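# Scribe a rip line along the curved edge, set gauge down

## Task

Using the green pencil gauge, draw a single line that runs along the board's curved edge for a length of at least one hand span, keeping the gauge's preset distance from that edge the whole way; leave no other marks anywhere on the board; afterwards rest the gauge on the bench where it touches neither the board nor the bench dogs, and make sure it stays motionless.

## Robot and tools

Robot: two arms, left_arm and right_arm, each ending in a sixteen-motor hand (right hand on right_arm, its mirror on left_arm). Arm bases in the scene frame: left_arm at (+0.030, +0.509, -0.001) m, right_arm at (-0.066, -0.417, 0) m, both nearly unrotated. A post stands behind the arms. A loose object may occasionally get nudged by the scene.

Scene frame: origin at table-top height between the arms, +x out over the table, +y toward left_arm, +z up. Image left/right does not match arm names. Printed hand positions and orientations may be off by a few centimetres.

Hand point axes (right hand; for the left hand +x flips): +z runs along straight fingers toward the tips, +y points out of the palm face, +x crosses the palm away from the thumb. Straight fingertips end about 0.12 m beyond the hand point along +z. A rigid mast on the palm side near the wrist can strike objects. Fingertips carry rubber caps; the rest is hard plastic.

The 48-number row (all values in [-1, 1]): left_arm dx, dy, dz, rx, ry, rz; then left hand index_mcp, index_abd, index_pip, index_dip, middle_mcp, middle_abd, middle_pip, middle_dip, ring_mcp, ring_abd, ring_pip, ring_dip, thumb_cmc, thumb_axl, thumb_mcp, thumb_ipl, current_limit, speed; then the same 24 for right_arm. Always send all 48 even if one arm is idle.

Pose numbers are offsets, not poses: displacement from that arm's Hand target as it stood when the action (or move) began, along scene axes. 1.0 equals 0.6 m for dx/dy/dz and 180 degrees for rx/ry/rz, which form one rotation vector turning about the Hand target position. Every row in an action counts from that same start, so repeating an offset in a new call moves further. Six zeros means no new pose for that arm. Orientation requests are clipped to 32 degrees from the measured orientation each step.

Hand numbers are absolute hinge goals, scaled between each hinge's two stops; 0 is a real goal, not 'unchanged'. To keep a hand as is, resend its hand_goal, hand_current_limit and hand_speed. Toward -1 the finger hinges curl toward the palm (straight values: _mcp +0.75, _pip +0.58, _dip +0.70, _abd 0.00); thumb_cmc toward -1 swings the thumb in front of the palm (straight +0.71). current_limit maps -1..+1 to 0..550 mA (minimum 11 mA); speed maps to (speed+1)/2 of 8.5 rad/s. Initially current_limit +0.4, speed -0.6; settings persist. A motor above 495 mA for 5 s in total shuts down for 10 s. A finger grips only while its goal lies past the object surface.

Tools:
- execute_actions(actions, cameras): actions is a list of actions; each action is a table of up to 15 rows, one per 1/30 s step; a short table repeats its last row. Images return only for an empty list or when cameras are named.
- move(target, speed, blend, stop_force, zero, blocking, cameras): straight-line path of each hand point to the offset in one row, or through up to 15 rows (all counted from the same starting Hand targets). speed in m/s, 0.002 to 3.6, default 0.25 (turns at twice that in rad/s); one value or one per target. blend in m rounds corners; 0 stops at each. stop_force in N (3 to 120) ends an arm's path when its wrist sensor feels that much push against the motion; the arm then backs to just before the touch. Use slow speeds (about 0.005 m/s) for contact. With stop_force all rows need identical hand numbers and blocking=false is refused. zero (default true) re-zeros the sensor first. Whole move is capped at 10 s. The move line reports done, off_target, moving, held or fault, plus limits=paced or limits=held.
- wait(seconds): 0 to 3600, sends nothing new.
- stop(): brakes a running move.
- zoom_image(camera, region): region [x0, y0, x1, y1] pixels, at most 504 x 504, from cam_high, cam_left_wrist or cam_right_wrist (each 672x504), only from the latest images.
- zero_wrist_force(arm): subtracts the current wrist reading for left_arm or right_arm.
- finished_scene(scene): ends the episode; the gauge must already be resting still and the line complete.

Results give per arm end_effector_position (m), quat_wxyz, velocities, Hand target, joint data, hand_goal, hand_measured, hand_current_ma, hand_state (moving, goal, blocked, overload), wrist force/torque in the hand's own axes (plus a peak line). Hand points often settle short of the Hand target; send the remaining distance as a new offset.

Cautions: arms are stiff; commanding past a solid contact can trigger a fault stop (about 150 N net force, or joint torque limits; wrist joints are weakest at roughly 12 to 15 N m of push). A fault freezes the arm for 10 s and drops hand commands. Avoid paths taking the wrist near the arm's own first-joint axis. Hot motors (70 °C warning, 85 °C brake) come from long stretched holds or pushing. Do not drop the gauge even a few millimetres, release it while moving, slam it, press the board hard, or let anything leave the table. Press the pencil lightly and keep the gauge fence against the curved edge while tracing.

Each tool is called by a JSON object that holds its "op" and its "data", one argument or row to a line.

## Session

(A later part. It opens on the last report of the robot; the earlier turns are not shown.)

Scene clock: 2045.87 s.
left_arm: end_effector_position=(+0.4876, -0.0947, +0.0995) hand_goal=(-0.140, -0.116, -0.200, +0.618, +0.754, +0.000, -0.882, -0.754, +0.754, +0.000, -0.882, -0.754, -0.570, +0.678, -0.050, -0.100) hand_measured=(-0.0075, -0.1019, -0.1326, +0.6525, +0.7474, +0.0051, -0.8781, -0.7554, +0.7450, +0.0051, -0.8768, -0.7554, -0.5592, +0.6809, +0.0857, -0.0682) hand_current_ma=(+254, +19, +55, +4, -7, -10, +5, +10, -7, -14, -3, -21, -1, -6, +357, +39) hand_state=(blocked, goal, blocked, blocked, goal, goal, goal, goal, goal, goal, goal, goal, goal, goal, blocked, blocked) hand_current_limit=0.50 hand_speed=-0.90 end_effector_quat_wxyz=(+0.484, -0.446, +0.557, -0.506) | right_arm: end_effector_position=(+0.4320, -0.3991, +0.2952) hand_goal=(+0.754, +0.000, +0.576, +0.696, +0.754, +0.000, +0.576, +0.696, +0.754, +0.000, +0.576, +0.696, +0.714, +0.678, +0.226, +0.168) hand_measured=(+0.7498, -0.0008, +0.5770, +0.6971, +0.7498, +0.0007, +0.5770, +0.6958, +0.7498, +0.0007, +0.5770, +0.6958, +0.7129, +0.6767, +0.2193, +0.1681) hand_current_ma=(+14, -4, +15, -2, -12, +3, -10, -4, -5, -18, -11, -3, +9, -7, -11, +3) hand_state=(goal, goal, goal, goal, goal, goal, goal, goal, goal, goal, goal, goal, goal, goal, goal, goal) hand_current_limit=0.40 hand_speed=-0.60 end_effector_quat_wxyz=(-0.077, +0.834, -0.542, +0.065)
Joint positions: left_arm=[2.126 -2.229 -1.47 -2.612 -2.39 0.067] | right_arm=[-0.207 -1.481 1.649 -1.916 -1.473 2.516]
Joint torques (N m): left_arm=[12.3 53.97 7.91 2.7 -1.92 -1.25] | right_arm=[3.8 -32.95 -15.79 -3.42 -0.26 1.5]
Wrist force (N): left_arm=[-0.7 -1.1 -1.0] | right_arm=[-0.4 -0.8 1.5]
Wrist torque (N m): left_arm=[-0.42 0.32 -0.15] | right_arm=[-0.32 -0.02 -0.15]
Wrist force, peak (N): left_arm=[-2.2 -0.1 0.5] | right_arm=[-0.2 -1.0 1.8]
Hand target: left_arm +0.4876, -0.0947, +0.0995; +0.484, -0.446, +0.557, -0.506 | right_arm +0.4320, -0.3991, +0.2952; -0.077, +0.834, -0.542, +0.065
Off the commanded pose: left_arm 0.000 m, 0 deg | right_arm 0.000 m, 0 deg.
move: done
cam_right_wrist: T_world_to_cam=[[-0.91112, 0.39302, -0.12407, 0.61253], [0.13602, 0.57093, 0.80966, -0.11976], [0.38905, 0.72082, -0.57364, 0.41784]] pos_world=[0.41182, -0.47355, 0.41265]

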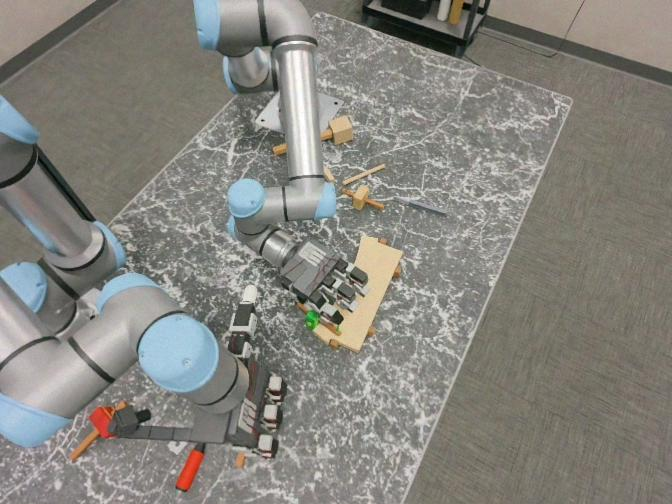

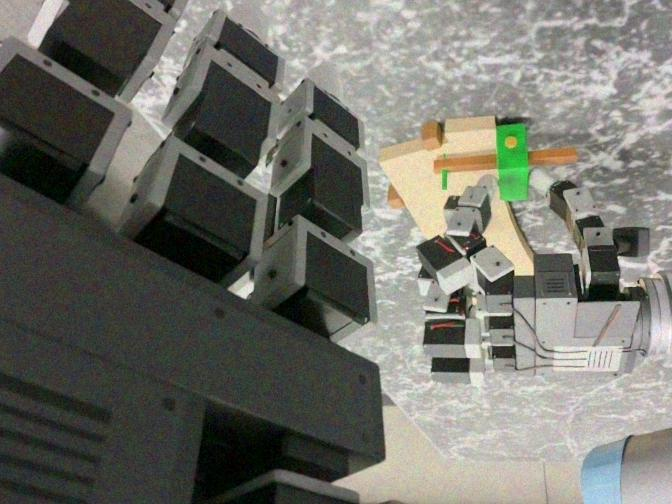

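{"op": "move", "data": {
  "target": [
    [0.0018,0.0158,0, 0,0,0.0048, -0.14,-0.117,-0.2,0.617,0.753,0,-0.883,-0.754,0.753,0,-0.883,-0.754,-0.571,0.677,-0.05,-0.1,0.5,-0.9, 0,0,0,0,0,0, 0.754,0,0.576,0.696,0.754,0,0.576,0.696,0.754,0,0.576,0.696,0.714,0.678,0.226,0.168,0.4,-0.6],
    [0.0040,0.0352,0, 0,0,0.0106, -0.14,-0.117,-0.2,0.617,0.753,0,-0.883,-0.754,0.753,0,-0.883,-0.754,-0.571,0.677,-0.05,-0.1,0.5,-0.9, 0,0,0,0,0,0, 0.754,0,0.576,0.696,0.754,0,0.576,0.696,0.754,0,0.576,0.696,0.714,0.678,0.226,0.168,0.4,-0.6]
  ],
  "speed": 0.015,
  "blend": 0.002,
  "cameras": ["cam_right_wrist"]
}}

{"op": "zoom_image", "data": {
  "camera": "cam_right_wrist",
  "region": [420, 120, 540, 210]
}}

Scene clock: 2070.07 s.
left_arm: end_effector_position=(+0.4900, -0.0736, +0.0995) hand_goal=(-0.140, -0.116, -0.200, +0.618, +0.754, +0.000, -0.882, -0.754, +0.754, +0.000, -0.882, -0.754, -0.570, +0.678, -0.050, -0.100) hand_measured=(-0.0063, -0.1019, -0.1313, +0.6537, +0.7486, +0.0051, -0.8781, -0.7554, +0.7462, +0.0065, -0.8781, -0.7567, -0.5580, +0.6809, +0.0847, -0.0682) hand_current_ma=(+253, +9, +60, +18, -9, -1, +1, +11, +15, +3, +1, +2, +1, -22, +361, +42) hand_state=(blocked, goal, blocked, blocked, goal, goal, goal, goal, goal, goal, goal, goal, goal, goal, blocked, blocked) hand_current_limit=0.50 hand_speed=-0.90 end_effector_quat_wxyz=(+0.492, -0.455, +0.550, -0.498) | right_arm: end_effector_position=(+0.4320, -0.3991, +0.2952) hand_goal=(+0.754, +0.000, +0.576, +0.696, +0.754, +0.000, +0.576, +0.696, +0.754, +0.000, +0.576, +0.696, +0.714, +0.678, +0.226, +0.168) hand_measured=(+0.7498, +0.0007, +0.5770, +0.6958, +0.7498, +0.0007, +0.5770, +0.6958, +0.7498, +0.0007, +0.5770, +0.6971, +0.7142, +0.6767, +0.2203, +0.1672) hand_current_ma=(+1, -3, +0, +6, -14, -2, -10, -1, +11, -7, -10, -7, +7, +1, -1, +17) hand_state=(goal, goal, goal, goal, goal, goal, goal, goal, goal, goal, goal, goal, goal, goal, goal, goal) hand_current_limit=0.40 hand_speed=-0.60 end_effector_quat_wxyz=(-0.077, +0.834, -0.542, +0.065)
Joint positions: left_arm=[2.141 -2.205 -1.514 -2.593 -2.408 0.066] | right_arm=[-0.207 -1.481 1.649 -1.916 -1.473 2.516]
Joint torques (N m): left_arm=[11.95 54.5 8.16 2.92 -1.6 -1.25] | right_arm=[3.62 -32.83 -16.19 -3.49 0.13 1.56]
Wrist force (N): left_arm=[-1.1 -0.2 0.0] | right_arm=[-0.2 -0.9 1.4]
Wrist torque (N m): left_arm=[-0.35 0.35 -0.03] | right_arm=[-0.32 -0.04 -0.14]
Wrist force, peak (N): left_arm=[-0.7 -1.3 -1.0] | right_arm=[-0.1 -1.1 1.7]
Hand target: left_arm +0.4900, -0.0735, +0.0995; +0.492, -0.455, +0.550, -0.498 | right_arm +0.4320, -0.3991, +0.2952; -0.077, +0.834, -0.542, +0.065
Off the commanded pose: left_arm 0.000 m, 0 deg | right_arm 0.000 m, 0 deg.
move: done
cam_right_wrist: T_world_to_cam=[[-0.91112, 0.39302, -0.12407, 0.61253], [0.13602, 0.57093, 0.80966, -0.11976], [0.38905, 0.72082, -0.57364, 0.41784]] pos_world=[0.41182, -0.47355, 0.41265]

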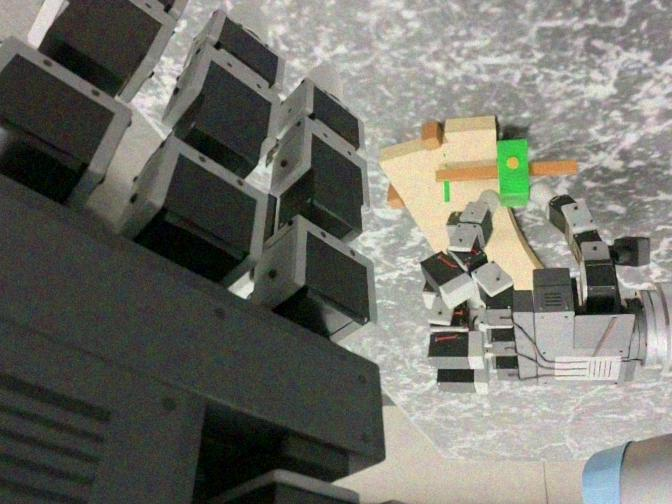

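Scaled by 4.200 from the camera's image (finer frame: 960x720).

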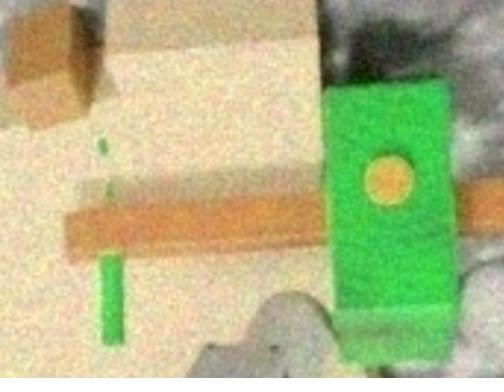

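{"op": "move", "data": {
  "target": [0,0,0.05, 0,0,0, -0.14,-0.117,-0.2,0.617,0.753,0,-0.883,-0.754,0.753,0,-0.883,-0.754,-0.571,0.677,-0.05,-0.1,0.5,-0.9, 0,0,0,0,0,0, 0.754,0,0.576,0.696,0.754,0,0.576,0.696,0.754,0,0.576,0.696,0.714,0.678,0.226,0.168,0.4,-0.6],
  "speed": 0.04,
  "cameras": ["cam_high","cam_right_wrist"]
}}

{"op": "zoom_image", "data": {
  "camera": "cam_right_wrist",
  "region": [400, 110, 600, 260]
}}

{"op": "zoom_image", "data": {
  "camera": "cam_high",
  "region": [300, 290, 370, 360]
}}

Scene clock: 2146.67 s.
left_arm: end_effector_position=(+0.4900, -0.0735, +0.1295) hand_goal=(-0.140, -0.116, -0.200, +0.618, +0.754, +0.000, -0.882, -0.754, +0.754, +0.000, -0.882, -0.754, -0.570, +0.678, -0.050, -0.100) hand_measured=(-0.0063, -0.1019, -0.1313, +0.6537, +0.7474, +0.0051, -0.8781, -0.7554, +0.7462, +0.0065, -0.8794, -0.7554, -0.5630, +0.6809, +0.0837, -0.0663) hand_current_ma=(+227, +21, +58, +0, -14, -16, +13, +14, +1, -1, -16, +2, +1, -8, +347, +47) hand_state=(blocked, goal, blocked, blocked, goal, goal, goal, goal, goal, goal, goal, goal, goal, goal, blocked, blocked) hand_current_limit=0.50 hand_speed=-0.90 end_effector_quat_wxyz=(+0.492, -0.455, +0.550, -0.498) | right_arm: end_effector_position=(+0.4320, -0.3991, +0.2952) hand_goal=(+0.754, +0.000, +0.576, +0.696, +0.754, +0.000, +0.576, +0.696, +0.754, +0.000, +0.576, +0.696, +0.714, +0.678, +0.226, +0.168) hand_measured=(+0.7498, -0.0008, +0.5770, +0.6958, +0.7498, +0.0007, +0.5770, +0.6958, +0.7498, +0.0007, +0.5757, +0.6958, +0.7142, +0.6777, +0.2203, +0.1672) hand_current_ma=(+18, +2, +13, -4, +1, +28, -11, -3, -3, -5, -10, -12, +4, +7, -2, +2) hand_state=(goal, goal, goal, goal, goal, goal, goal, goal, goal, goal, goal, goal, goal, goal, goal, goal) hand_current_limit=0.40 hand_speed=-0.60 end_effector_quat_wxyz=(-0.077, +0.834, -0.542, +0.065)
Joint positions: left_arm=[2.141 -2.168 -1.488 -2.656 -2.408 0.066] | right_arm=[-0.207 -1.481 1.649 -1.916 -1.473 2.516]
Joint torques (N m): left_arm=[7.18 53.12 26.85 -1.1 -0.37 -1.02] | right_arm=[4.29 -31.9 -16.07 -3.34 0.06 1.61]
Wrist force (N): left_arm=[-1.9 0.3 1.9] | right_arm=[-0.4 -1.1 1.4]
Wrist torque (N m): left_arm=[-0.33 0.41 0.00] | right_arm=[-0.34 -0.02 -0.16]
Wrist force, peak (N): left_arm=[-2.2 0.3 1.6] | right_arm=[-0.4 -1.2 1.8]
Hand target: left_arm +0.4900, -0.0735, +0.1295; +0.492, -0.455, +0.550, -0.498 | right_arm +0.4320, -0.3991, +0.2952; -0.077, +0.834, -0.542, +0.065
Off the commanded pose: left_arm 0.000 m, 0 deg | right_arm 0.000 m, 0 deg.
move: done
cam_right_wrist: T_world_to_cam=[[-0.91112, 0.39302, -0.12407, 0.61253], [0.13602, 0.57093, 0.80966, -0.11976], [0.38905, 0.72082, -0.57364, 0.41784]] pos_world=[0.41182, -0.47355, 0.41265]

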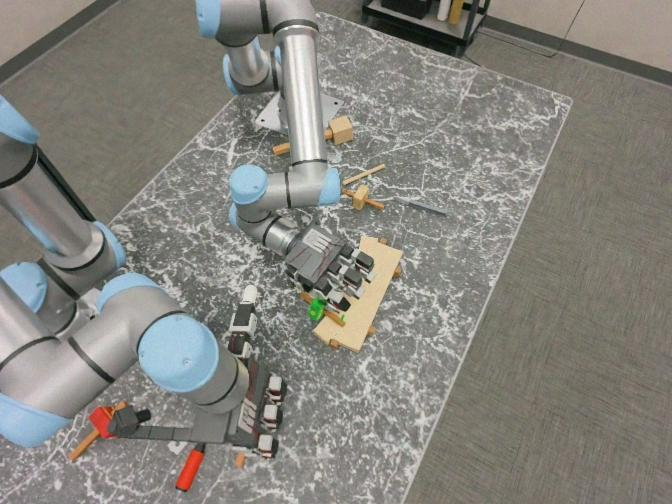

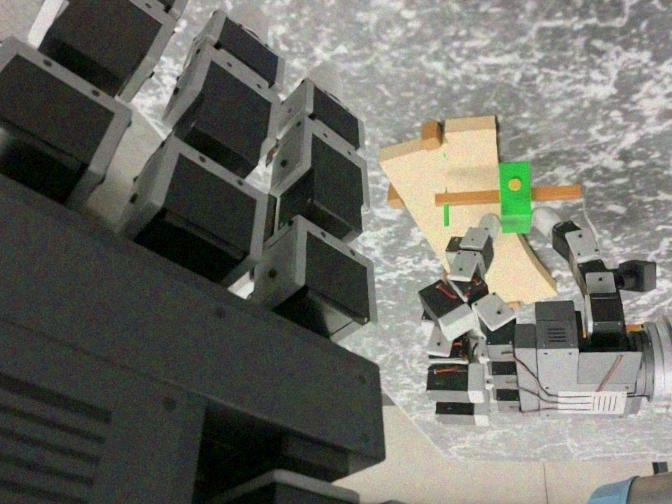

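Scaled by 2.520 from the camera's image (finer frame: 960x720).

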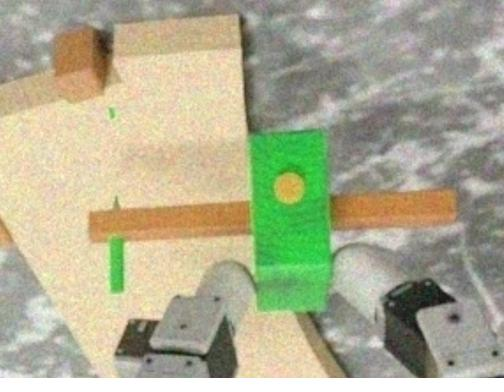

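Scaled by 7.200 from the camera's image (finer frame: 960x720).

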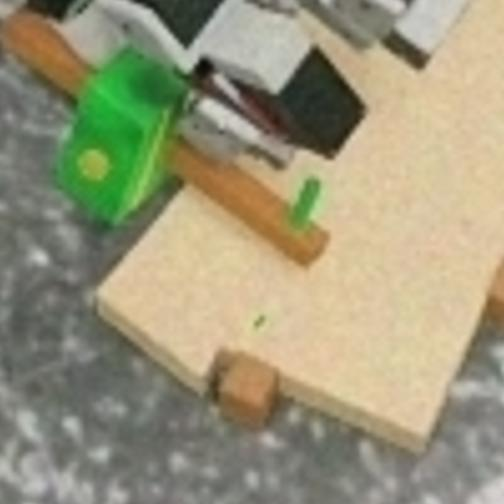

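{"op": "move", "data": {
  "target": [-0.1667,0.0167,0.0, 0,0,0, -0.14,-0.117,-0.2,0.617,0.753,0,-0.883,-0.754,0.753,0,-0.883,-0.754,-0.571,0.677,-0.05,-0.1,0.5,-0.9, 0,0,0,0,0,0, 0.754,0,0.576,0.696,0.754,0,0.576,0.696,0.754,0,0.576,0.696,0.714,0.678,0.226,0.168,0.4,-0.6],
  "speed": 0.08
}}

{"op": "move", "data": {
  "target": [0,0,0, 0.1437,-0.0143,0, -0.14,-0.117,-0.2,0.617,0.753,0,-0.883,-0.754,0.753,0,-0.883,-0.754,-0.571,0.677,-0.05,-0.1,0.5,-0.9, 0,0,0,0,0,0, 0.754,0,0.576,0.696,0.754,0,0.576,0.696,0.754,0,0.576,0.696,0.714,0.678,0.226,0.168,0.4,-0.6],
  "speed": 0.1,
  "cameras": ["cam_high","cam_right_wrist"]
}}

{"op": "zoom_image", "data": {
  "camera": "cam_right_wrist",
  "region": [472, 130, 672, 280]
}}

Scene clock: 2165.27 s.
left_arm: end_effector_position=(+0.3901, -0.0635, +0.1295) hand_goal=(-0.140, -0.116, -0.200, +0.618, +0.754, +0.000, -0.882, -0.754, +0.754, +0.000, -0.882, -0.754, -0.570, +0.678, -0.050, -0.100) hand_measured=(-0.0051, -0.1019, -0.1326, +0.6537, +0.7486, +0.0051, -0.8781, -0.7554, +0.7462, +0.0051, -0.8781, -0.7554, -0.5642, +0.6809, +0.0837, -0.0672) hand_current_ma=(+259, +5, +70, +14, -9, -5, -8, +27, +9, +0, -3, -14, +5, -18, +349, +42) hand_state=(blocked, goal, blocked, blocked, goal, goal, goal, goal, goal, goal, goal, goal, goal, goal, blocked, blocked) hand_current_limit=0.50 hand_speed=-0.90 end_effector_quat_wxyz=(+0.492, -0.455, +0.550, -0.498) | right_arm: end_effector_position=(+0.4320, -0.3991, +0.2952) hand_goal=(+0.754, +0.000, +0.576, +0.696, +0.754, +0.000, +0.576, +0.696, +0.754, +0.000, +0.576, +0.696, +0.714, +0.678, +0.226, +0.168) hand_measured=(+0.7498, -0.0008, +0.5770, +0.6971, +0.7498, +0.0007, +0.5770, +0.6958, +0.7498, +0.0007, +0.5757, +0.6958, +0.7142, +0.6777, +0.2203, +0.1681) hand_current_ma=(+2, -1, +21, -5, -6, +9, +0, -6, +6, -5, +5, -3, +1, +12, +2, +8) hand_state=(goal, goal, goal, goal, goal, goal, goal, goal, goal, goal, goal, goal, goal, goal, goal, goal) hand_current_limit=0.40 hand_speed=-0.60 end_effector_quat_wxyz=(-0.077, +0.834, -0.542, +0.065)
Joint positions: left_arm=[1.998 -2.083 -1.63 -2.605 -2.551 0.059] | right_arm=[-0.207 -1.481 1.649 -1.916 -1.473 2.516]
Joint torques (N m): left_arm=[-11.53 49.91 8.38 2.57 -1.43 -1.11] | right_arm=[3.63 -34.03 -17.6 -3.28 0 1.66]
Wrist force (N): left_arm=[-1.5 0.4 1.8] | right_arm=[-0.1 -1.2 1.5]
Wrist torque (N m): left_arm=[-0.28 0.34 0.08] | right_arm=[-0.36 -0.05 -0.14]
Wrist force, peak (N): left_arm=[-2.1 0.3 2.5] | right_arm=[-0.1 -0.9 2.0]
Hand target: left_arm +0.3900, -0.0635, +0.1295; +0.492, -0.455, +0.550, -0.498 | right_arm +0.4320, -0.3991, +0.2952; -0.077, +0.834, -0.542, +0.065
Off the commanded pose: left_arm 0.000 m, 0 deg | right_arm 0.000 m, 0 deg.
move: done

Scene clock: 2168.00 s.
left_arm: end_effector_position=(+0.3900, -0.0635, +0.1295) hand_goal=(-0.140, -0.116, -0.200, +0.618, +0.754, +0.000, -0.882, -0.754, +0.754, +0.000, -0.882, -0.754, -0.570, +0.678, -0.050, -0.100) hand_measured=(-0.0051, -0.1004, -0.1326, +0.6550, +0.7486, +0.0065, -0.8781, -0.7567, +0.7462, +0.0080, -0.8781, -0.7554, -0.5642, +0.6809, +0.0847, -0.0663) hand_current_ma=(+228, +16, +71, +7, -16, +9, +8, +8, +4, -9, -4, -18, +3, -7, +357, +39) hand_state=(blocked, goal, blocked, blocked, goal, goal, goal, goal, goal, goal, goal, goal, goal, goal, blocked, blocked) hand_current_limit=0.50 hand_speed=-0.90 end_effector_quat_wxyz=(+0.594, -0.323, +0.636, -0.372) | right_arm: end_effector_position=(+0.4320, -0.3991, +0.2952) hand_goal=(+0.754, +0.000, +0.576, +0.696, +0.754, +0.000, +0.576, +0.696, +0.754, +0.000, +0.576, +0.696, +0.714, +0.678, +0.226, +0.168) hand_measured=(+0.7498, -0.0008, +0.5757, +0.6958, +0.7498, -0.0008, +0.5770, +0.6958, +0.7498, +0.0007, +0.5770, +0.6958, +0.7129, +0.6777, +0.2203, +0.1681) hand_current_ma=(+11, +2, -3, +6, +11, +4, -8, -1, -4, -15, -6, -12, +8, +1, +6, +2) hand_state=(goal, goal, goal, goal, goal, goal, goal, goal, goal, goal, goal, goal, goal, goal, goal, goal) hand_current_limit=0.40 hand_speed=-0.60 end_effector_quat_wxyz=(-0.077, +0.834, -0.542, +0.065)
Joint positions: left_arm=[1.958 -2.167 -1.498 -2.653 -2.6 0.512] | right_arm=[-0.207 -1.481 1.649 -1.916 -1.473 2.516]
Joint torques (N m): left_arm=[-10.55 30.91 26.24 2.34 -1.58 1.8] | right_arm=[4.87 -33.31 -16.82 -3.27 0.08 1.69]
Wrist force (N): left_arm=[-1.5 0.2 1.9] | right_arm=[-0.3 -0.9 1.5]
Wrist torque (N m): left_arm=[-0.35 0.33 -0.27] | right_arm=[-0.32 -0.03 -0.14]
Wrist force, peak (N): left_arm=[-1.7 0.5 2.0] | right_arm=[-0.1 -1.3 1.7]
Hand target: left_arm +0.3900, -0.0635, +0.1295; +0.594, -0.322, +0.636, -0.372 | right_arm +0.4320, -0.3991, +0.2952; -0.077, +0.834, -0.542, +0.065
Off the commanded pose: left_arm 0.000 m, 0 deg | right_arm 0.000 m, 0 deg.
move: done
cam_right_wrist: T_world_to_cam=[[-0.91112, 0.39302, -0.12407, 0.61253], [0.13602, 0.57093, 0.80966, -0.11976], [0.38905, 0.72082, -0.57364, 0.41784]] pos_world=[0.41182, -0.47355, 0.41265]

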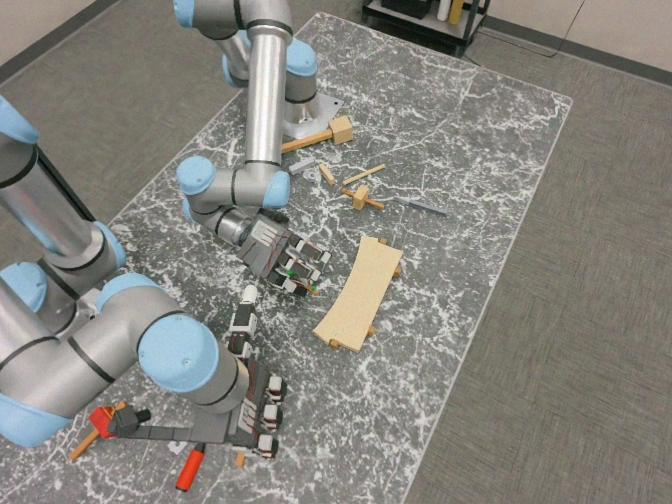

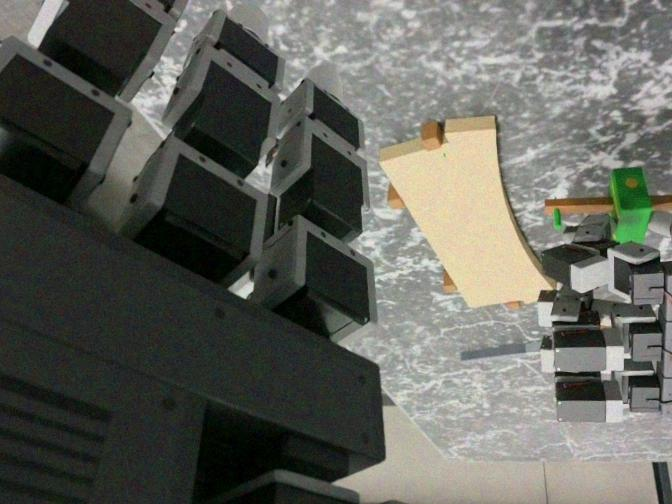

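Scaled by 2.520 from the camera's image (finer frame: 960x720).

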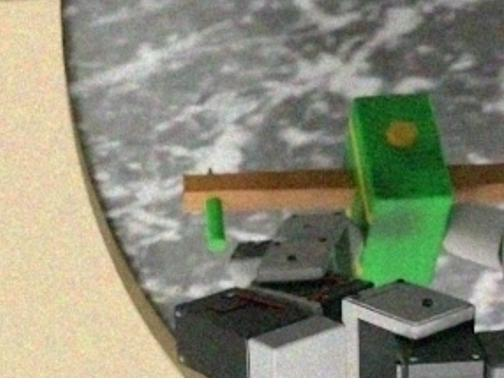

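{"op": "move", "data": {
  "target": [0,0,-0.0600, 0,0,0, -0.14,-0.117,-0.2,0.617,0.753,0,-0.883,-0.754,0.753,0,-0.883,-0.754,-0.571,0.677,-0.05,-0.1,0.5,-0.9, 0,0,0,0,0,0, 0.754,0,0.576,0.696,0.754,0,0.576,0.696,0.754,0,0.576,0.696,0.714,0.678,0.226,0.168,0.4,-0.6],
  "speed": 0.03,
  "stop_force": 3
}}

{"op": "move", "data": {
  "target": [0,0,-0.0200, 0,0,0, -0.14,-0.117,-0.2,0.617,0.753,0,-0.883,-0.754,0.753,0,-0.883,-0.754,-0.571,0.677,-0.05,-0.1,0.5,-0.9, 0,0,0,0,0,0, 0.754,0,0.576,0.696,0.754,0,0.576,0.696,0.754,0,0.576,0.696,0.714,0.678,0.226,0.168,0.4,-0.6],
  "speed": 0.005,
  "stop_force": 3,
  "cameras": ["cam_high","cam_right_wrist"]
}}

{"op": "zoom_image", "data": {
  "camera": "cam_right_wrist",
  "region": [472, 100, 672, 250]
}}

Scene clock: 2176.73 s.
left_arm: end_effector_position=(+0.3900, -0.0635, +0.0935) hand_goal=(-0.140, -0.116, -0.200, +0.618, +0.754, +0.000, -0.882, -0.754, +0.754, +0.000, -0.882, -0.754, -0.570, +0.678, -0.050, -0.100) hand_measured=(-0.0051, -0.1019, -0.1326, +0.6537, +0.7474, +0.0065, -0.8781, -0.7554, +0.7450, +0.0065, -0.8781, -0.7554, -0.5630, +0.6809, +0.0837, -0.0663) hand_current_ma=(+246, -9, +55, +21, -18, -3, +2, +8, -1, +9, -12, -1, -9, -15, +345, +42) hand_state=(blocked, goal, blocked, blocked, goal, goal, goal, goal, goal, goal, goal, goal, goal, goal, blocked, blocked) hand_current_limit=0.50 hand_speed=-0.90 end_effector_quat_wxyz=(+0.594, -0.322, +0.636, -0.372) | right_arm: end_effector_position=(+0.4320, -0.3991, +0.2952) hand_goal=(+0.754, +0.000, +0.576, +0.696, +0.754, +0.000, +0.576, +0.696, +0.754, +0.000, +0.576, +0.696, +0.714, +0.678, +0.226, +0.168) hand_measured=(+0.7498, -0.0008, +0.5770, +0.6958, +0.7498, +0.0007, +0.5757, +0.6971, +0.7486, -0.0008, +0.5770, +0.6958, +0.7142, +0.6777, +0.2203, +0.1681) hand_current_ma=(+12, +7, -3, -3, -4, +5, +11, -8, -1, -14, -10, -4, +11, +12, +4, +2) hand_state=(goal, goal, goal, goal, goal, goal, goal, goal, goal, goal, goal, goal, goal, goal, goal, goal) hand_current_limit=0.40 hand_speed=-0.60 end_effector_quat_wxyz=(-0.077, +0.834, -0.542, +0.065)
Joint positions: left_arm=[1.958 -2.212 -1.528 -2.578 -2.6 0.512] | right_arm=[-0.207 -1.481 1.649 -1.916 -1.473 2.516]
Joint torques (N m): left_arm=[-9.95 31.5 6.77 2.39 -1.09 1.94] | right_arm=[3.08 -33.06 -16.75 -3.14 0.04 1.66]
Wrist force (N): left_arm=[-1.4 0.3 1.8] | right_arm=[-0.2 -0.9 1.7]
Wrist torque (N m): left_arm=[-0.32 0.31 -0.26] | right_arm=[-0.34 -0.04 -0.15]
Wrist force, peak (N): left_arm=[-1.9 0.4 1.9] | right_arm=[-0.1 -1.2 2.0]
Hand target: left_arm +0.3900, -0.0635, +0.0935; +0.594, -0.322, +0.636, -0.372 | right_arm +0.4320, -0.3991, +0.2952; -0.077, +0.834, -0.542, +0.065
Off the commanded pose: left_arm 0.000 m, 0 deg | right_arm 0.000 m, 0 deg.
move: done

Scene clock: 2178.80 s.
left_arm: end_effector_position=(+0.3900, -0.0635, +0.0900) hand_goal=(-0.140, -0.116, -0.200, +0.618, +0.754, +0.000, -0.882, -0.754, +0.754, +0.000, -0.882, -0.754, -0.570, +0.678, -0.050, -0.100) hand_measured=(-0.0063, -0.1195, -0.1326, +0.6525, +0.7474, +0.0051, -0.8781, -0.7579, +0.7474, +0.0051, -0.8768, -0.7554, -0.5667, +0.6746, +0.0837, -0.0672) hand_current_ma=(+252, +21, +61, +30, -2, -4, +4, -2, -1, +2, -13, -10, +6, -11, +358, +36) hand_state=(blocked, goal, blocked, blocked, goal, goal, goal, goal, goal, goal, goal, goal, goal, goal, blocked, blocked) hand_current_limit=0.50 hand_speed=-0.90 end_effector_quat_wxyz=(+0.594, -0.322, +0.636, -0.372) | right_arm: end_effector_position=(+0.4320, -0.3991, +0.2952) hand_goal=(+0.754, +0.000, +0.576, +0.696, +0.754, +0.000, +0.576, +0.696, +0.754, +0.000, +0.576, +0.696, +0.714, +0.678, +0.226, +0.168) hand_measured=(+0.7498, -0.0008, +0.5770, +0.6958, +0.7498, +0.0007, +0.5770, +0.6971, +0.7498, +0.0007, +0.5770, +0.6958, +0.7142, +0.6777, +0.2193, +0.1672) hand_current_ma=(+11, -6, -4, -6, -6, +6, -7, -2, +2, -3, -5, -2, +6, +5, -16, +8) hand_state=(goal, goal, goal, goal, goal, goal, goal, goal, goal, goal, goal, goal, goal, goal, goal, goal) hand_current_limit=0.40 hand_speed=-0.60 end_effector_quat_wxyz=(-0.077, +0.834, -0.542, +0.065)
Joint positions: left_arm=[1.958 -2.216 -1.53 -2.571 -2.6 0.512] | right_arm=[-0.207 -1.481 1.649 -1.916 -1.473 2.516]
Joint torques (N m): left_arm=[-9.33 53.52 24.63 -1.07 -0.56 0.86] | right_arm=[3.3 -32.96 -17.61 -3.3 0.09 1.54]
Wrist force (N): left_arm=[-2.8 -1.9 1.6] | right_arm=[-0.1 -1.0 1.6]
Wrist torque (N m): left_arm=[-0.42 0.41 -0.28] | right_arm=[-0.34 -0.06 -0.13]
Wrist force, peak (N): left_arm=[-3.2 -4.4 1.0] | right_arm=[-0.1 -1.1 1.8]
Hand target: left_arm +0.3900, -0.0635, +0.0900; +0.594, -0.322, +0.636, -0.372 (not the last commanded pose) | right_arm +0.4320, -0.3991, +0.2952; -0.077, +0.834, -0.542, +0.065
Off the commanded pose: left_arm 0.008 m, 0 deg | right_arm 0.000 m, 0 deg.
move: contact (left_arm)
cam_right_wrist: T_world_to_cam=[[-0.91112, 0.39302, -0.12407, 0.61253], [0.13602, 0.57093, 0.80966, -0.11976], [0.38905, 0.72082, -0.57364, 0.41784]] pos_world=[0.41182, -0.47355, 0.41265]

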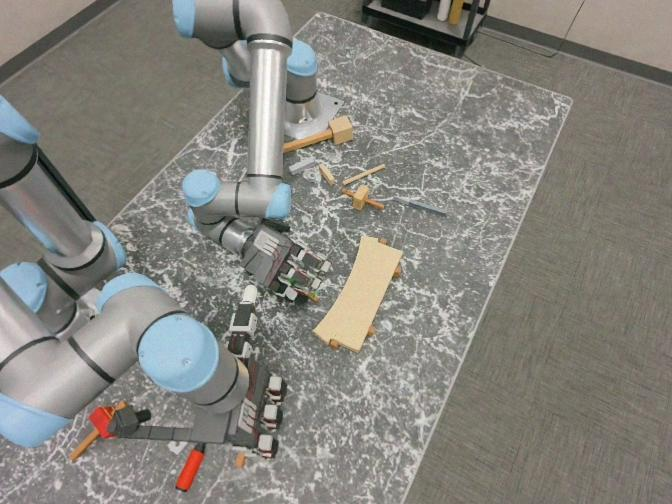

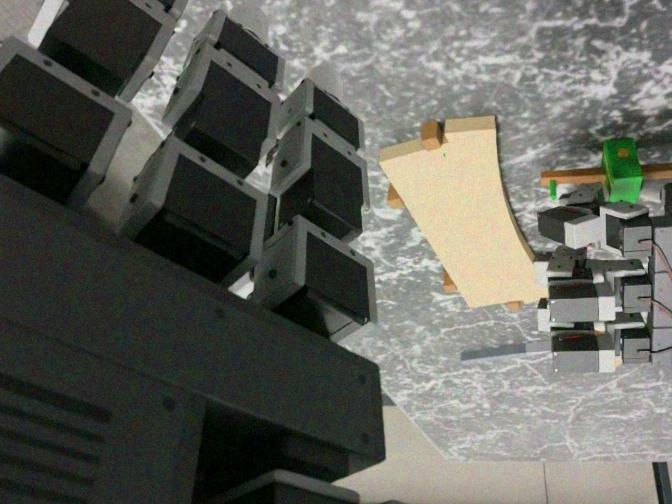

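Scaled by 2.520 from the camera's image (finer frame: 960x720).

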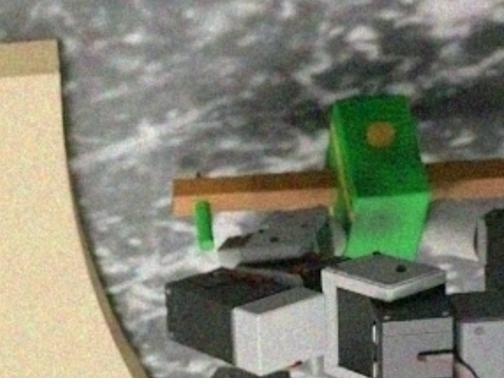

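{"op": "move", "data": {
  "target": [0,0,-0.0020, 0,0,0, -0.14,-0.117,-0.2,0.617,0.753,0,-0.883,-0.754,0.753,0,-0.883,-0.754,-0.571,0.677,-0.05,-0.1,0.5,-0.9, 0,0,0,0,0,0, 0.754,0,0.576,0.696,0.754,0,0.576,0.696,0.754,0,0.576,0.696,0.714,0.678,0.226,0.168,0.4,-0.6],
  "speed": 0.005
}}

{"op": "move", "data": {
  "target": [0,0,0, 0,0,0, -0.0,-0.117,-0.15,0.617,0.753,0,-0.883,-0.754,0.753,0,-0.883,-0.754,-0.571,0.677,0.08,-0.07,0.5,-0.93, 0,0,0,0,0,0, 0.754,0,0.576,0.696,0.754,0,0.576,0.696,0.754,0,0.576,0.696,0.714,0.678,0.226,0.168,0.4,-0.6],
  "speed": 0.02,
  "cameras": ["cam_right_wrist"]
}}

{"op": "zoom_image", "data": {
  "camera": "cam_right_wrist",
  "region": [472, 100, 672, 250]
}}

Scene clock: 2187.20 s.
left_arm: end_effector_position=(+0.3900, -0.0635, +0.0888) hand_goal=(-0.140, -0.116, -0.200, +0.618, +0.754, +0.000, -0.882, -0.754, +0.754, +0.000, -0.882, -0.754, -0.570, +0.678, -0.050, -0.100) hand_measured=(-0.0051, -0.1356, -0.1339, +0.6537, +0.7474, +0.0065, -0.8781, -0.7554, +0.7474, +0.0065, -0.8781, -0.7567, -0.5730, +0.6746, +0.0837, -0.0672) hand_current_ma=(+253, -8, +56, +3, -11, -3, +9, +18, -10, -11, -12, -9, +6, -21, +360, +41) hand_state=(blocked, goal, blocked, blocked, goal, goal, goal, goal, goal, goal, goal, goal, goal, goal, blocked, blocked) hand_current_limit=0.50 hand_speed=-0.90 end_effector_quat_wxyz=(+0.594, -0.323, +0.636, -0.372) | right_arm: end_effector_position=(+0.4320, -0.3991, +0.2952) hand_goal=(+0.754, +0.000, +0.576, +0.696, +0.754, +0.000, +0.576, +0.696, +0.754, +0.000, +0.576, +0.696, +0.714, +0.678, +0.226, +0.168) hand_measured=(+0.7498, -0.0008, +0.5757, +0.6958, +0.7498, +0.0007, +0.5757, +0.6958, +0.7498, -0.0008, +0.5770, +0.6958, +0.7129, +0.6777, +0.2203, +0.1672) hand_current_ma=(+17, +5, +18, -1, +0, +9, -10, -6, -3, +5, -10, +5, +9, +5, +0, +6) hand_state=(goal, goal, goal, goal, goal, goal, goal, goal, goal, goal, goal, goal, goal, goal, goal, goal) hand_current_limit=0.40 hand_speed=-0.60 end_effector_quat_wxyz=(-0.077, +0.834, -0.542, +0.065)
Joint positions: left_arm=[1.958 -2.218 -1.531 -2.568 -2.6 0.512] | right_arm=[-0.207 -1.481 1.649 -1.916 -1.473 2.516]
Joint torques (N m): left_arm=[-9.06 27.86 4.01 1.82 -0.66 0.18] | right_arm=[2.65 -33.79 -15.98 -3.2 0 1.6]
Wrist force (N): left_arm=[-3.8 -6.4 0.7] | right_arm=[-0.3 -1.0 1.6]
Wrist torque (N m): left_arm=[-0.67 0.44 -0.27] | right_arm=[-0.35 -0.04 -0.15]
Wrist force, peak (N): left_arm=[-3.8 -6.4 0.7] | right_arm=[-0.4 -1.2 1.9]
Hand target: left_arm +0.3900, -0.0635, +0.0888; +0.594, -0.322, +0.636, -0.372 | right_arm +0.4320, -0.3991, +0.2952; -0.077, +0.834, -0.542, +0.065
Off the commanded pose: left_arm 0.000 m, 0 deg | right_arm 0.000 m, 0 deg.
move: done

Scene clock: 2188.03 s.
left_arm: end_effector_position=(+0.3900, -0.0635, +0.0888) hand_goal=(+0.000, -0.116, -0.150, +0.618, +0.754, +0.000, -0.882, -0.754, +0.754, +0.000, -0.882, -0.754, -0.570, +0.678, +0.080, -0.070) hand_measured=(+0.0058, -0.1253, -0.1300, +0.6295, +0.7486, +0.0051, -0.8781, -0.7554, +0.7474, +0.0051, -0.8781, -0.7554, -0.5718, +0.6746, +0.0827, -0.0634) hand_current_ma=(-19, -26, -4, +1, -7, +0, +2, +6, +10, -2, -6, +2, +3, +1, -7, +17) hand_state=(goal, goal, goal, goal, goal, goal, goal, goal, goal, goal, goal, goal, goal, goal, goal, goal) hand_current_limit=0.50 hand_speed=-0.93 end_effector_quat_wxyz=(+0.594, -0.322, +0.636, -0.372) | right_arm: end_effector_position=(+0.4320, -0.3991, +0.2952) hand_goal=(+0.754, +0.000, +0.576, +0.696, +0.754, +0.000, +0.576, +0.696, +0.754, +0.000, +0.576, +0.696, +0.714, +0.678, +0.226, +0.168) hand_measured=(+0.7498, -0.0008, +0.5770, +0.6958, +0.7498, +0.0007, +0.5770, +0.6958, +0.7498, +0.0007, +0.5757, +0.6958, +0.7142, +0.6767, +0.2193, +0.1681) hand_current_ma=(+7, +3, +6, +1, -11, +10, -7, +2, +6, -20, -4, -9, +1, +12, -8, -1) hand_state=(goal, goal, goal, goal, goal, goal, goal, goal, goal, goal, goal, goal, goal, goal, goal, goal) hand_current_limit=0.40 hand_speed=-0.60 end_effector_quat_wxyz=(-0.077, +0.834, -0.542, +0.065)
Joint positions: left_arm=[1.958 -2.218 -1.531 -2.568 -2.6 0.512] | right_arm=[-0.207 -1.481 1.649 -1.916 -1.473 2.516]
Joint torques (N m): left_arm=[-9.53 32.61 7.8 1.82 -0.72 0.37] | right_arm=[3.27 -33.06 -15.99 -3.37 0.22 1.48]
Wrist force (N): left_arm=[-2.2 -0.4 2.0] | right_arm=[-0.3 -1.1 1.6]
Wrist torque (N m): left_arm=[-0.31 0.37 -0.26] | right_arm=[-0.35 -0.03 -0.15]
Wrist force, peak (N): left_arm=[-4.1 -6.5 0.9] | right_arm=[-0.3 -1.0 1.8]
Hand target: left_arm +0.3900, -0.0635, +0.0888; +0.594, -0.322, +0.636, -0.372 | right_arm +0.4320, -0.3991, +0.2952; -0.077, +0.834, -0.542, +0.065
Off the commanded pose: left_arm 0.000 m, 0 deg | right_arm 0.000 m, 0 deg.
move: done
cam_right_wrist: T_world_to_cam=[[-0.91112, 0.39302, -0.12407, 0.61253], [0.13602, 0.57093, 0.80966, -0.11976], [0.38905, 0.72082, -0.57364, 0.41784]] pos_world=[0.41182, -0.47355, 0.41265]

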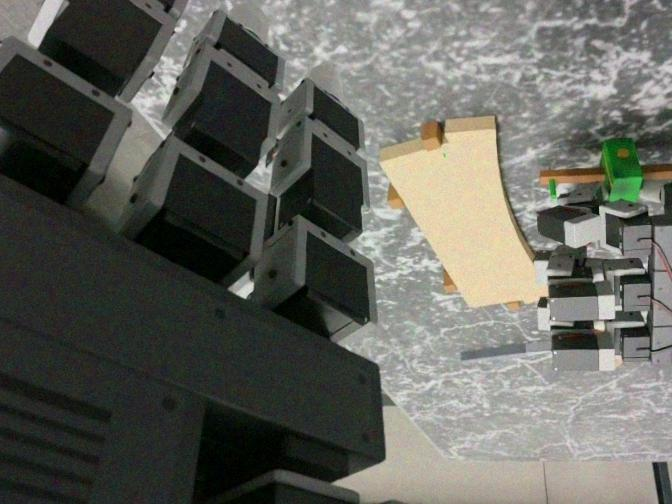

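Scaled by 2.520 from the camera's image (finer frame: 960x720).

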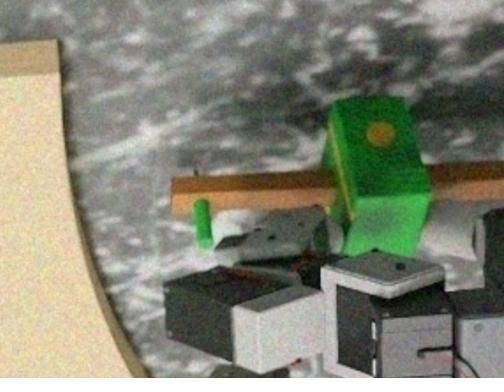

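{"op": "move", "data": {
  "target": [0,0,0.002, 0,0,0, 0.25,-0.117,-0.15,0.617,0.753,0,-0.883,-0.754,0.753,0,-0.883,-0.754,-0.571,0.677,0.31,-0.07,0.5,-0.9, 0,0,0,0,0,0, 0.754,0,0.576,0.696,0.754,0,0.576,0.696,0.754,0,0.576,0.696,0.714,0.678,0.226,0.168,0.4,-0.6],
  "speed": 0.02,
  "cameras": ["cam_right_wrist"]
}}

{"op": "zoom_image", "data": {
  "camera": "cam_right_wrist",
  "region": [472, 100, 672, 250]
}}

Scene clock: 2193.33 s.
left_arm: end_effector_position=(+0.3900, -0.0635, +0.0900) hand_goal=(+0.250, -0.116, -0.150, +0.618, +0.754, +0.000, -0.882, -0.754, +0.754, +0.000, -0.882, -0.754, -0.570, +0.678, +0.310, -0.070) hand_measured=(+0.2265, -0.1151, -0.1531, +0.6130, +0.7486, +0.0051, -0.8794, -0.7567, +0.7462, +0.0065, -0.8781, -0.7554, -0.5667, +0.6820, +0.3064, -0.0672) hand_current_ma=(-9, +5, -1, -3, -10, -9, +7, +4, +2, -3, -15, -10, +1, -6, -15, +8) hand_state=(blocked, goal, goal, goal, goal, goal, goal, goal, goal, goal, goal, goal, goal, goal, goal, goal) hand_current_limit=0.50 hand_speed=-0.90 end_effector_quat_wxyz=(+0.594, -0.322, +0.636, -0.372) | right_arm: end_effector_position=(+0.4320, -0.3991, +0.2952) hand_goal=(+0.754, +0.000, +0.576, +0.696, +0.754, +0.000, +0.576, +0.696, +0.754, +0.000, +0.576, +0.696, +0.714, +0.678, +0.226, +0.168) hand_measured=(+0.7498, +0.0007, +0.5757, +0.6958, +0.7498, -0.0008, +0.5770, +0.6958, +0.7498, +0.0007, +0.5770, +0.6945, +0.7129, +0.6777, +0.2193, +0.1672) hand_current_ma=(-1, +5, -3, -1, -9, +9, -7, -1, -2, -2, -1, +5, +6, +10, -12, +5) hand_state=(goal, goal, goal, goal, goal, goal, goal, goal, goal, goal, goal, goal, goal, goal, goal, goal) hand_current_limit=0.40 hand_speed=-0.60 end_effector_quat_wxyz=(-0.077, +0.834, -0.542, +0.065)
Joint positions: left_arm=[1.958 -2.216 -1.53 -2.571 -2.6 0.512] | right_arm=[-0.207 -1.481 1.649 -1.916 -1.473 2.516]
Joint torques (N m): left_arm=[-9.22 53.46 25.61 -1.21 -0.74 0.61] | right_arm=[2.66 -32.15 -16.82 -3.17 0.11 1.48]
Wrist force (N): left_arm=[-1.8 0.3 1.7] | right_arm=[-0.1 -1.0 1.6]
Wrist torque (N m): left_arm=[-0.25 0.34 -0.26] | right_arm=[-0.35 -0.06 -0.13]
Wrist force, peak (N): left_arm=[-2.7 -0.7 2.1] | right_arm=[-0.3 -1.1 1.8]
Hand target: left_arm +0.3900, -0.0635, +0.0900; +0.594, -0.322, +0.636, -0.372 | right_arm +0.4320, -0.3991, +0.2952; -0.077, +0.834, -0.542, +0.065
Off the commanded pose: left_arm 0.000 m, 0 deg | right_arm 0.000 m, 0 deg.
move: done
cam_right_wrist: T_world_to_cam=[[-0.91112, 0.39302, -0.12407, 0.61253], [0.13602, 0.57093, 0.80966, -0.11976], [0.38905, 0.72082, -0.57364, 0.41784]] pos_world=[0.41182, -0.47355, 0.41265]

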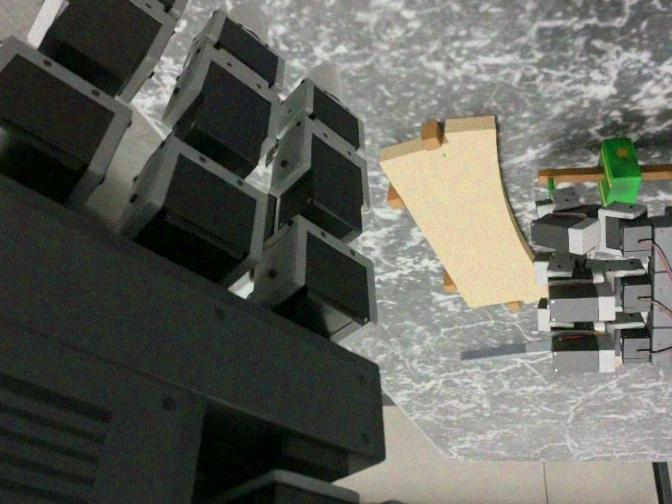

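Scaled by 2.520 from the camera's image (finer frame: 960x720).

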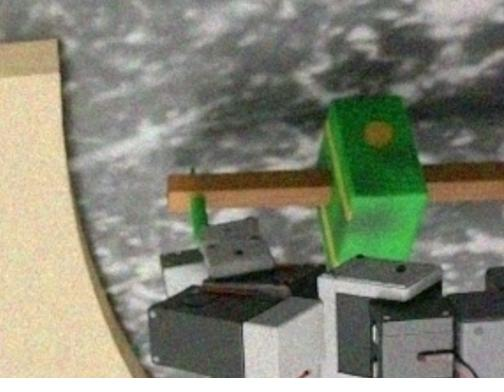

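{"op": "move", "data": {
  "target": [0,0,0.0, 0,0,0, 0.19,-0.117,-0.15,0.617,0.753,0,-0.883,-0.754,0.753,0,-0.883,-0.754,-0.571,0.677,0.31,-0.07,0.5,-0.9, 0,0,0,0,0,0, 0.754,0,0.576,0.696,0.754,0,0.576,0.696,0.754,0,0.576,0.696,0.714,0.678,0.226,0.168,0.4,-0.6],
  "speed": 0.02
}}

{"op": "move", "data": {
  "target": [0,0,0.05, 0,0,0, 0.19,-0.117,-0.15,0.617,0.753,0,-0.883,-0.754,0.753,0,-0.883,-0.754,-0.571,0.677,0.31,-0.07,0.5,-0.9, 0,0,0,0,0,0, 0.754,0,0.576,0.696,0.754,0,0.576,0.696,0.754,0,0.576,0.696,0.714,0.678,0.226,0.168,0.4,-0.6],
  "speed": 0.02,
  "cameras": ["cam_right_wrist"]
}}

{"op": "zoom_image", "data": {
  "camera": "cam_right_wrist",
  "region": [472, 100, 672, 250]
}}

Scene clock: 2201.47 s.
left_arm: end_effector_position=(+0.3900, -0.0635, +0.0900) hand_goal=(+0.190, -0.116, -0.150, +0.618, +0.754, +0.000, -0.882, -0.754, +0.754, +0.000, -0.882, -0.754, -0.570, +0.678, +0.310, -0.070) hand_measured=(+0.1855, -0.1151, -0.1531, +0.6142, +0.7474, +0.0051, -0.8781, -0.7567, +0.7474, +0.0065, -0.8781, -0.7567, -0.5655, +0.6809, +0.3073, -0.0653) hand_current_ma=(-8, +1, -3, -3, -6, -3, +8, +18, +9, -9, -18, -10, -3, -2, +5, +18) hand_state=(goal, goal, goal, goal, goal, goal, goal, goal, goal, goal, goal, goal, goal, goal, goal, goal) hand_current_limit=0.50 hand_speed=-0.90 end_effector_quat_wxyz=(+0.594, -0.322, +0.636, -0.372) | right_arm: end_effector_position=(+0.4320, -0.3991, +0.2952) hand_goal=(+0.754, +0.000, +0.576, +0.696, +0.754, +0.000, +0.576, +0.696, +0.754, +0.000, +0.576, +0.696, +0.714, +0.678, +0.226, +0.168) hand_measured=(+0.7498, +0.0007, +0.5770, +0.6958, +0.7498, +0.0007, +0.5770, +0.6958, +0.7498, +0.0007, +0.5770, +0.6958, +0.7142, +0.6777, +0.2193, +0.1672) hand_current_ma=(+9, +5, +2, +6, -12, +13, +3, -10, -4, -8, -9, -6, +19, -3, -9, +12) hand_state=(goal, goal, goal, goal, goal, goal, goal, goal, goal, goal, goal, goal, goal, goal, goal, goal) hand_current_limit=0.40 hand_speed=-0.60 end_effector_quat_wxyz=(-0.077, +0.834, -0.542, +0.065)
Joint positions: left_arm=[1.958 -2.216 -1.53 -2.571 -2.6 0.512] | right_arm=[-0.207 -1.481 1.649 -1.916 -1.473 2.516]
Joint torques (N m): left_arm=[-9.47 53.06 25.42 -0.24 -0.6 0.74] | right_arm=[3.04 -33.37 -17.21 -3.03 0.43 1.4]
Wrist force (N): left_arm=[-1.9 0.0 1.7] | right_arm=[-0.2 -0.9 1.6]
Wrist torque (N m): left_arm=[-0.28 0.36 -0.28] | right_arm=[-0.33 -0.04 -0.14]
Wrist force, peak (N): left_arm=[-1.9 -0.1 2.0] | right_arm=[-0.3 -1.2 1.7]
Hand target: left_arm +0.3900, -0.0635, +0.0900; +0.594, -0.322, +0.636, -0.372 | right_arm +0.4320, -0.3991, +0.2952; -0.077, +0.834, -0.542, +0.065
Off the commanded pose: left_arm 0.000 m, 0 deg | right_arm 0.000 m, 0 deg.
move: done

Scene clock: 2203.30 s.
left_arm: end_effector_position=(+0.3900, -0.0635, +0.1199) hand_goal=(+0.190, -0.116, -0.150, +0.618, +0.754, +0.000, -0.882, -0.754, +0.754, +0.000, -0.882, -0.754, -0.570, +0.678, +0.310, -0.070) hand_measured=(+0.1855, -0.1136, -0.1531, +0.6142, +0.7486, +0.0051, -0.8781, -0.7554, +0.7474, +0.0065, -0.8781, -0.7554, -0.5655, +0.6809, +0.3083, -0.0672) hand_current_ma=(-20, -5, -15, -14, -13, -18, +6, +0, +14, +2, +0, -15, +10, -7, +5, +5) hand_state=(goal, goal, goal, goal, goal, goal, goal, goal, goal, goal, goal, goal, goal, goal, goal, goal) hand_current_limit=0.50 hand_speed=-0.90 end_effector_quat_wxyz=(+0.594, -0.322, +0.636, -0.372) | right_arm: end_effector_position=(+0.4320, -0.3991, +0.2952) hand_goal=(+0.754, +0.000, +0.576, +0.696, +0.754, +0.000, +0.576, +0.696, +0.754, +0.000, +0.576, +0.696, +0.714, +0.678, +0.226, +0.168) hand_measured=(+0.7498, +0.0007, +0.5770, +0.6958, +0.7498, -0.0008, +0.5770, +0.6958, +0.7486, +0.0007, +0.5757, +0.6958, +0.7142, +0.6777, +0.2203, +0.1672) hand_current_ma=(+10, +2, -1, +5, -6, -2, -20, -9, -5, -15, -8, -5, +4, -2, -6, -10) hand_state=(goal, goal, goal, goal, goal, goal, goal, goal, goal, goal, goal, goal, goal, goal, goal, goal) hand_current_limit=0.40 hand_speed=-0.60 end_effector_quat_wxyz=(-0.077, +0.834, -0.542, +0.065)
Joint positions: left_arm=[1.958 -2.178 -1.507 -2.632 -2.6 0.512] | right_arm=[-0.207 -1.481 1.649 -1.916 -1.473 2.516]
Joint torques (N m): left_arm=[-9.89 53.63 26.44 -1.31 -0.39 0.33] | right_arm=[2.69 -32.74 -16.04 -3.01 0.54 1.3]
Wrist force (N): left_arm=[-1.9 0.0 1.9] | right_arm=[-0.3 -1.1 1.7]
Wrist torque (N m): left_arm=[-0.32 0.36 -0.27] | right_arm=[-0.38 -0.03 -0.16]
Wrist force, peak (N): left_arm=[-2.0 0.0 2.0] | right_arm=[-0.3 -1.4 1.7]
Hand target: left_arm +0.3900, -0.0635, +0.1200; +0.594, -0.322, +0.636, -0.372 | right_arm +0.4320, -0.3991, +0.2952; -0.077, +0.834, -0.542, +0.065
Off the commanded pose: left_arm 0.000 m, 0 deg | right_arm 0.000 m, 0 deg.
move: done
cam_right_wrist: T_world_to_cam=[[-0.91112, 0.39302, -0.12407, 0.61253], [0.13602, 0.57093, 0.80966, -0.11976], [0.38905, 0.72082, -0.57364, 0.41784]] pos_world=[0.41182, -0.47355, 0.41265]

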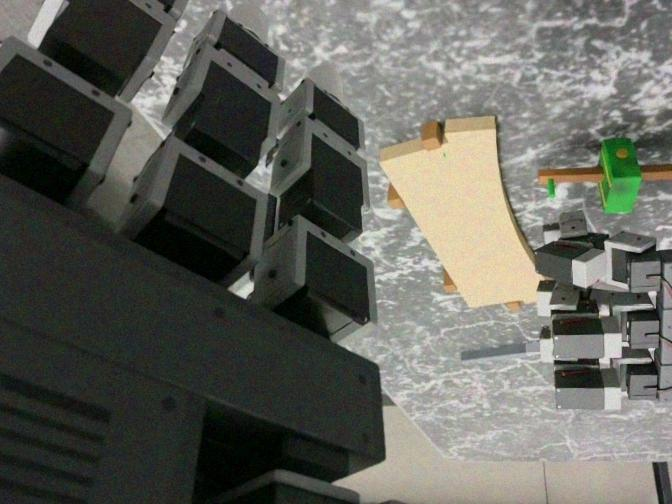

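Scaled by 2.520 from the camera's image (finer frame: 960x720).

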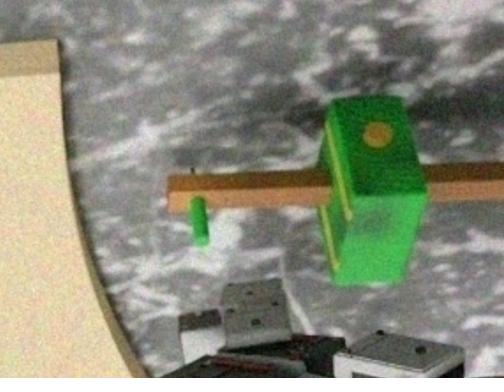

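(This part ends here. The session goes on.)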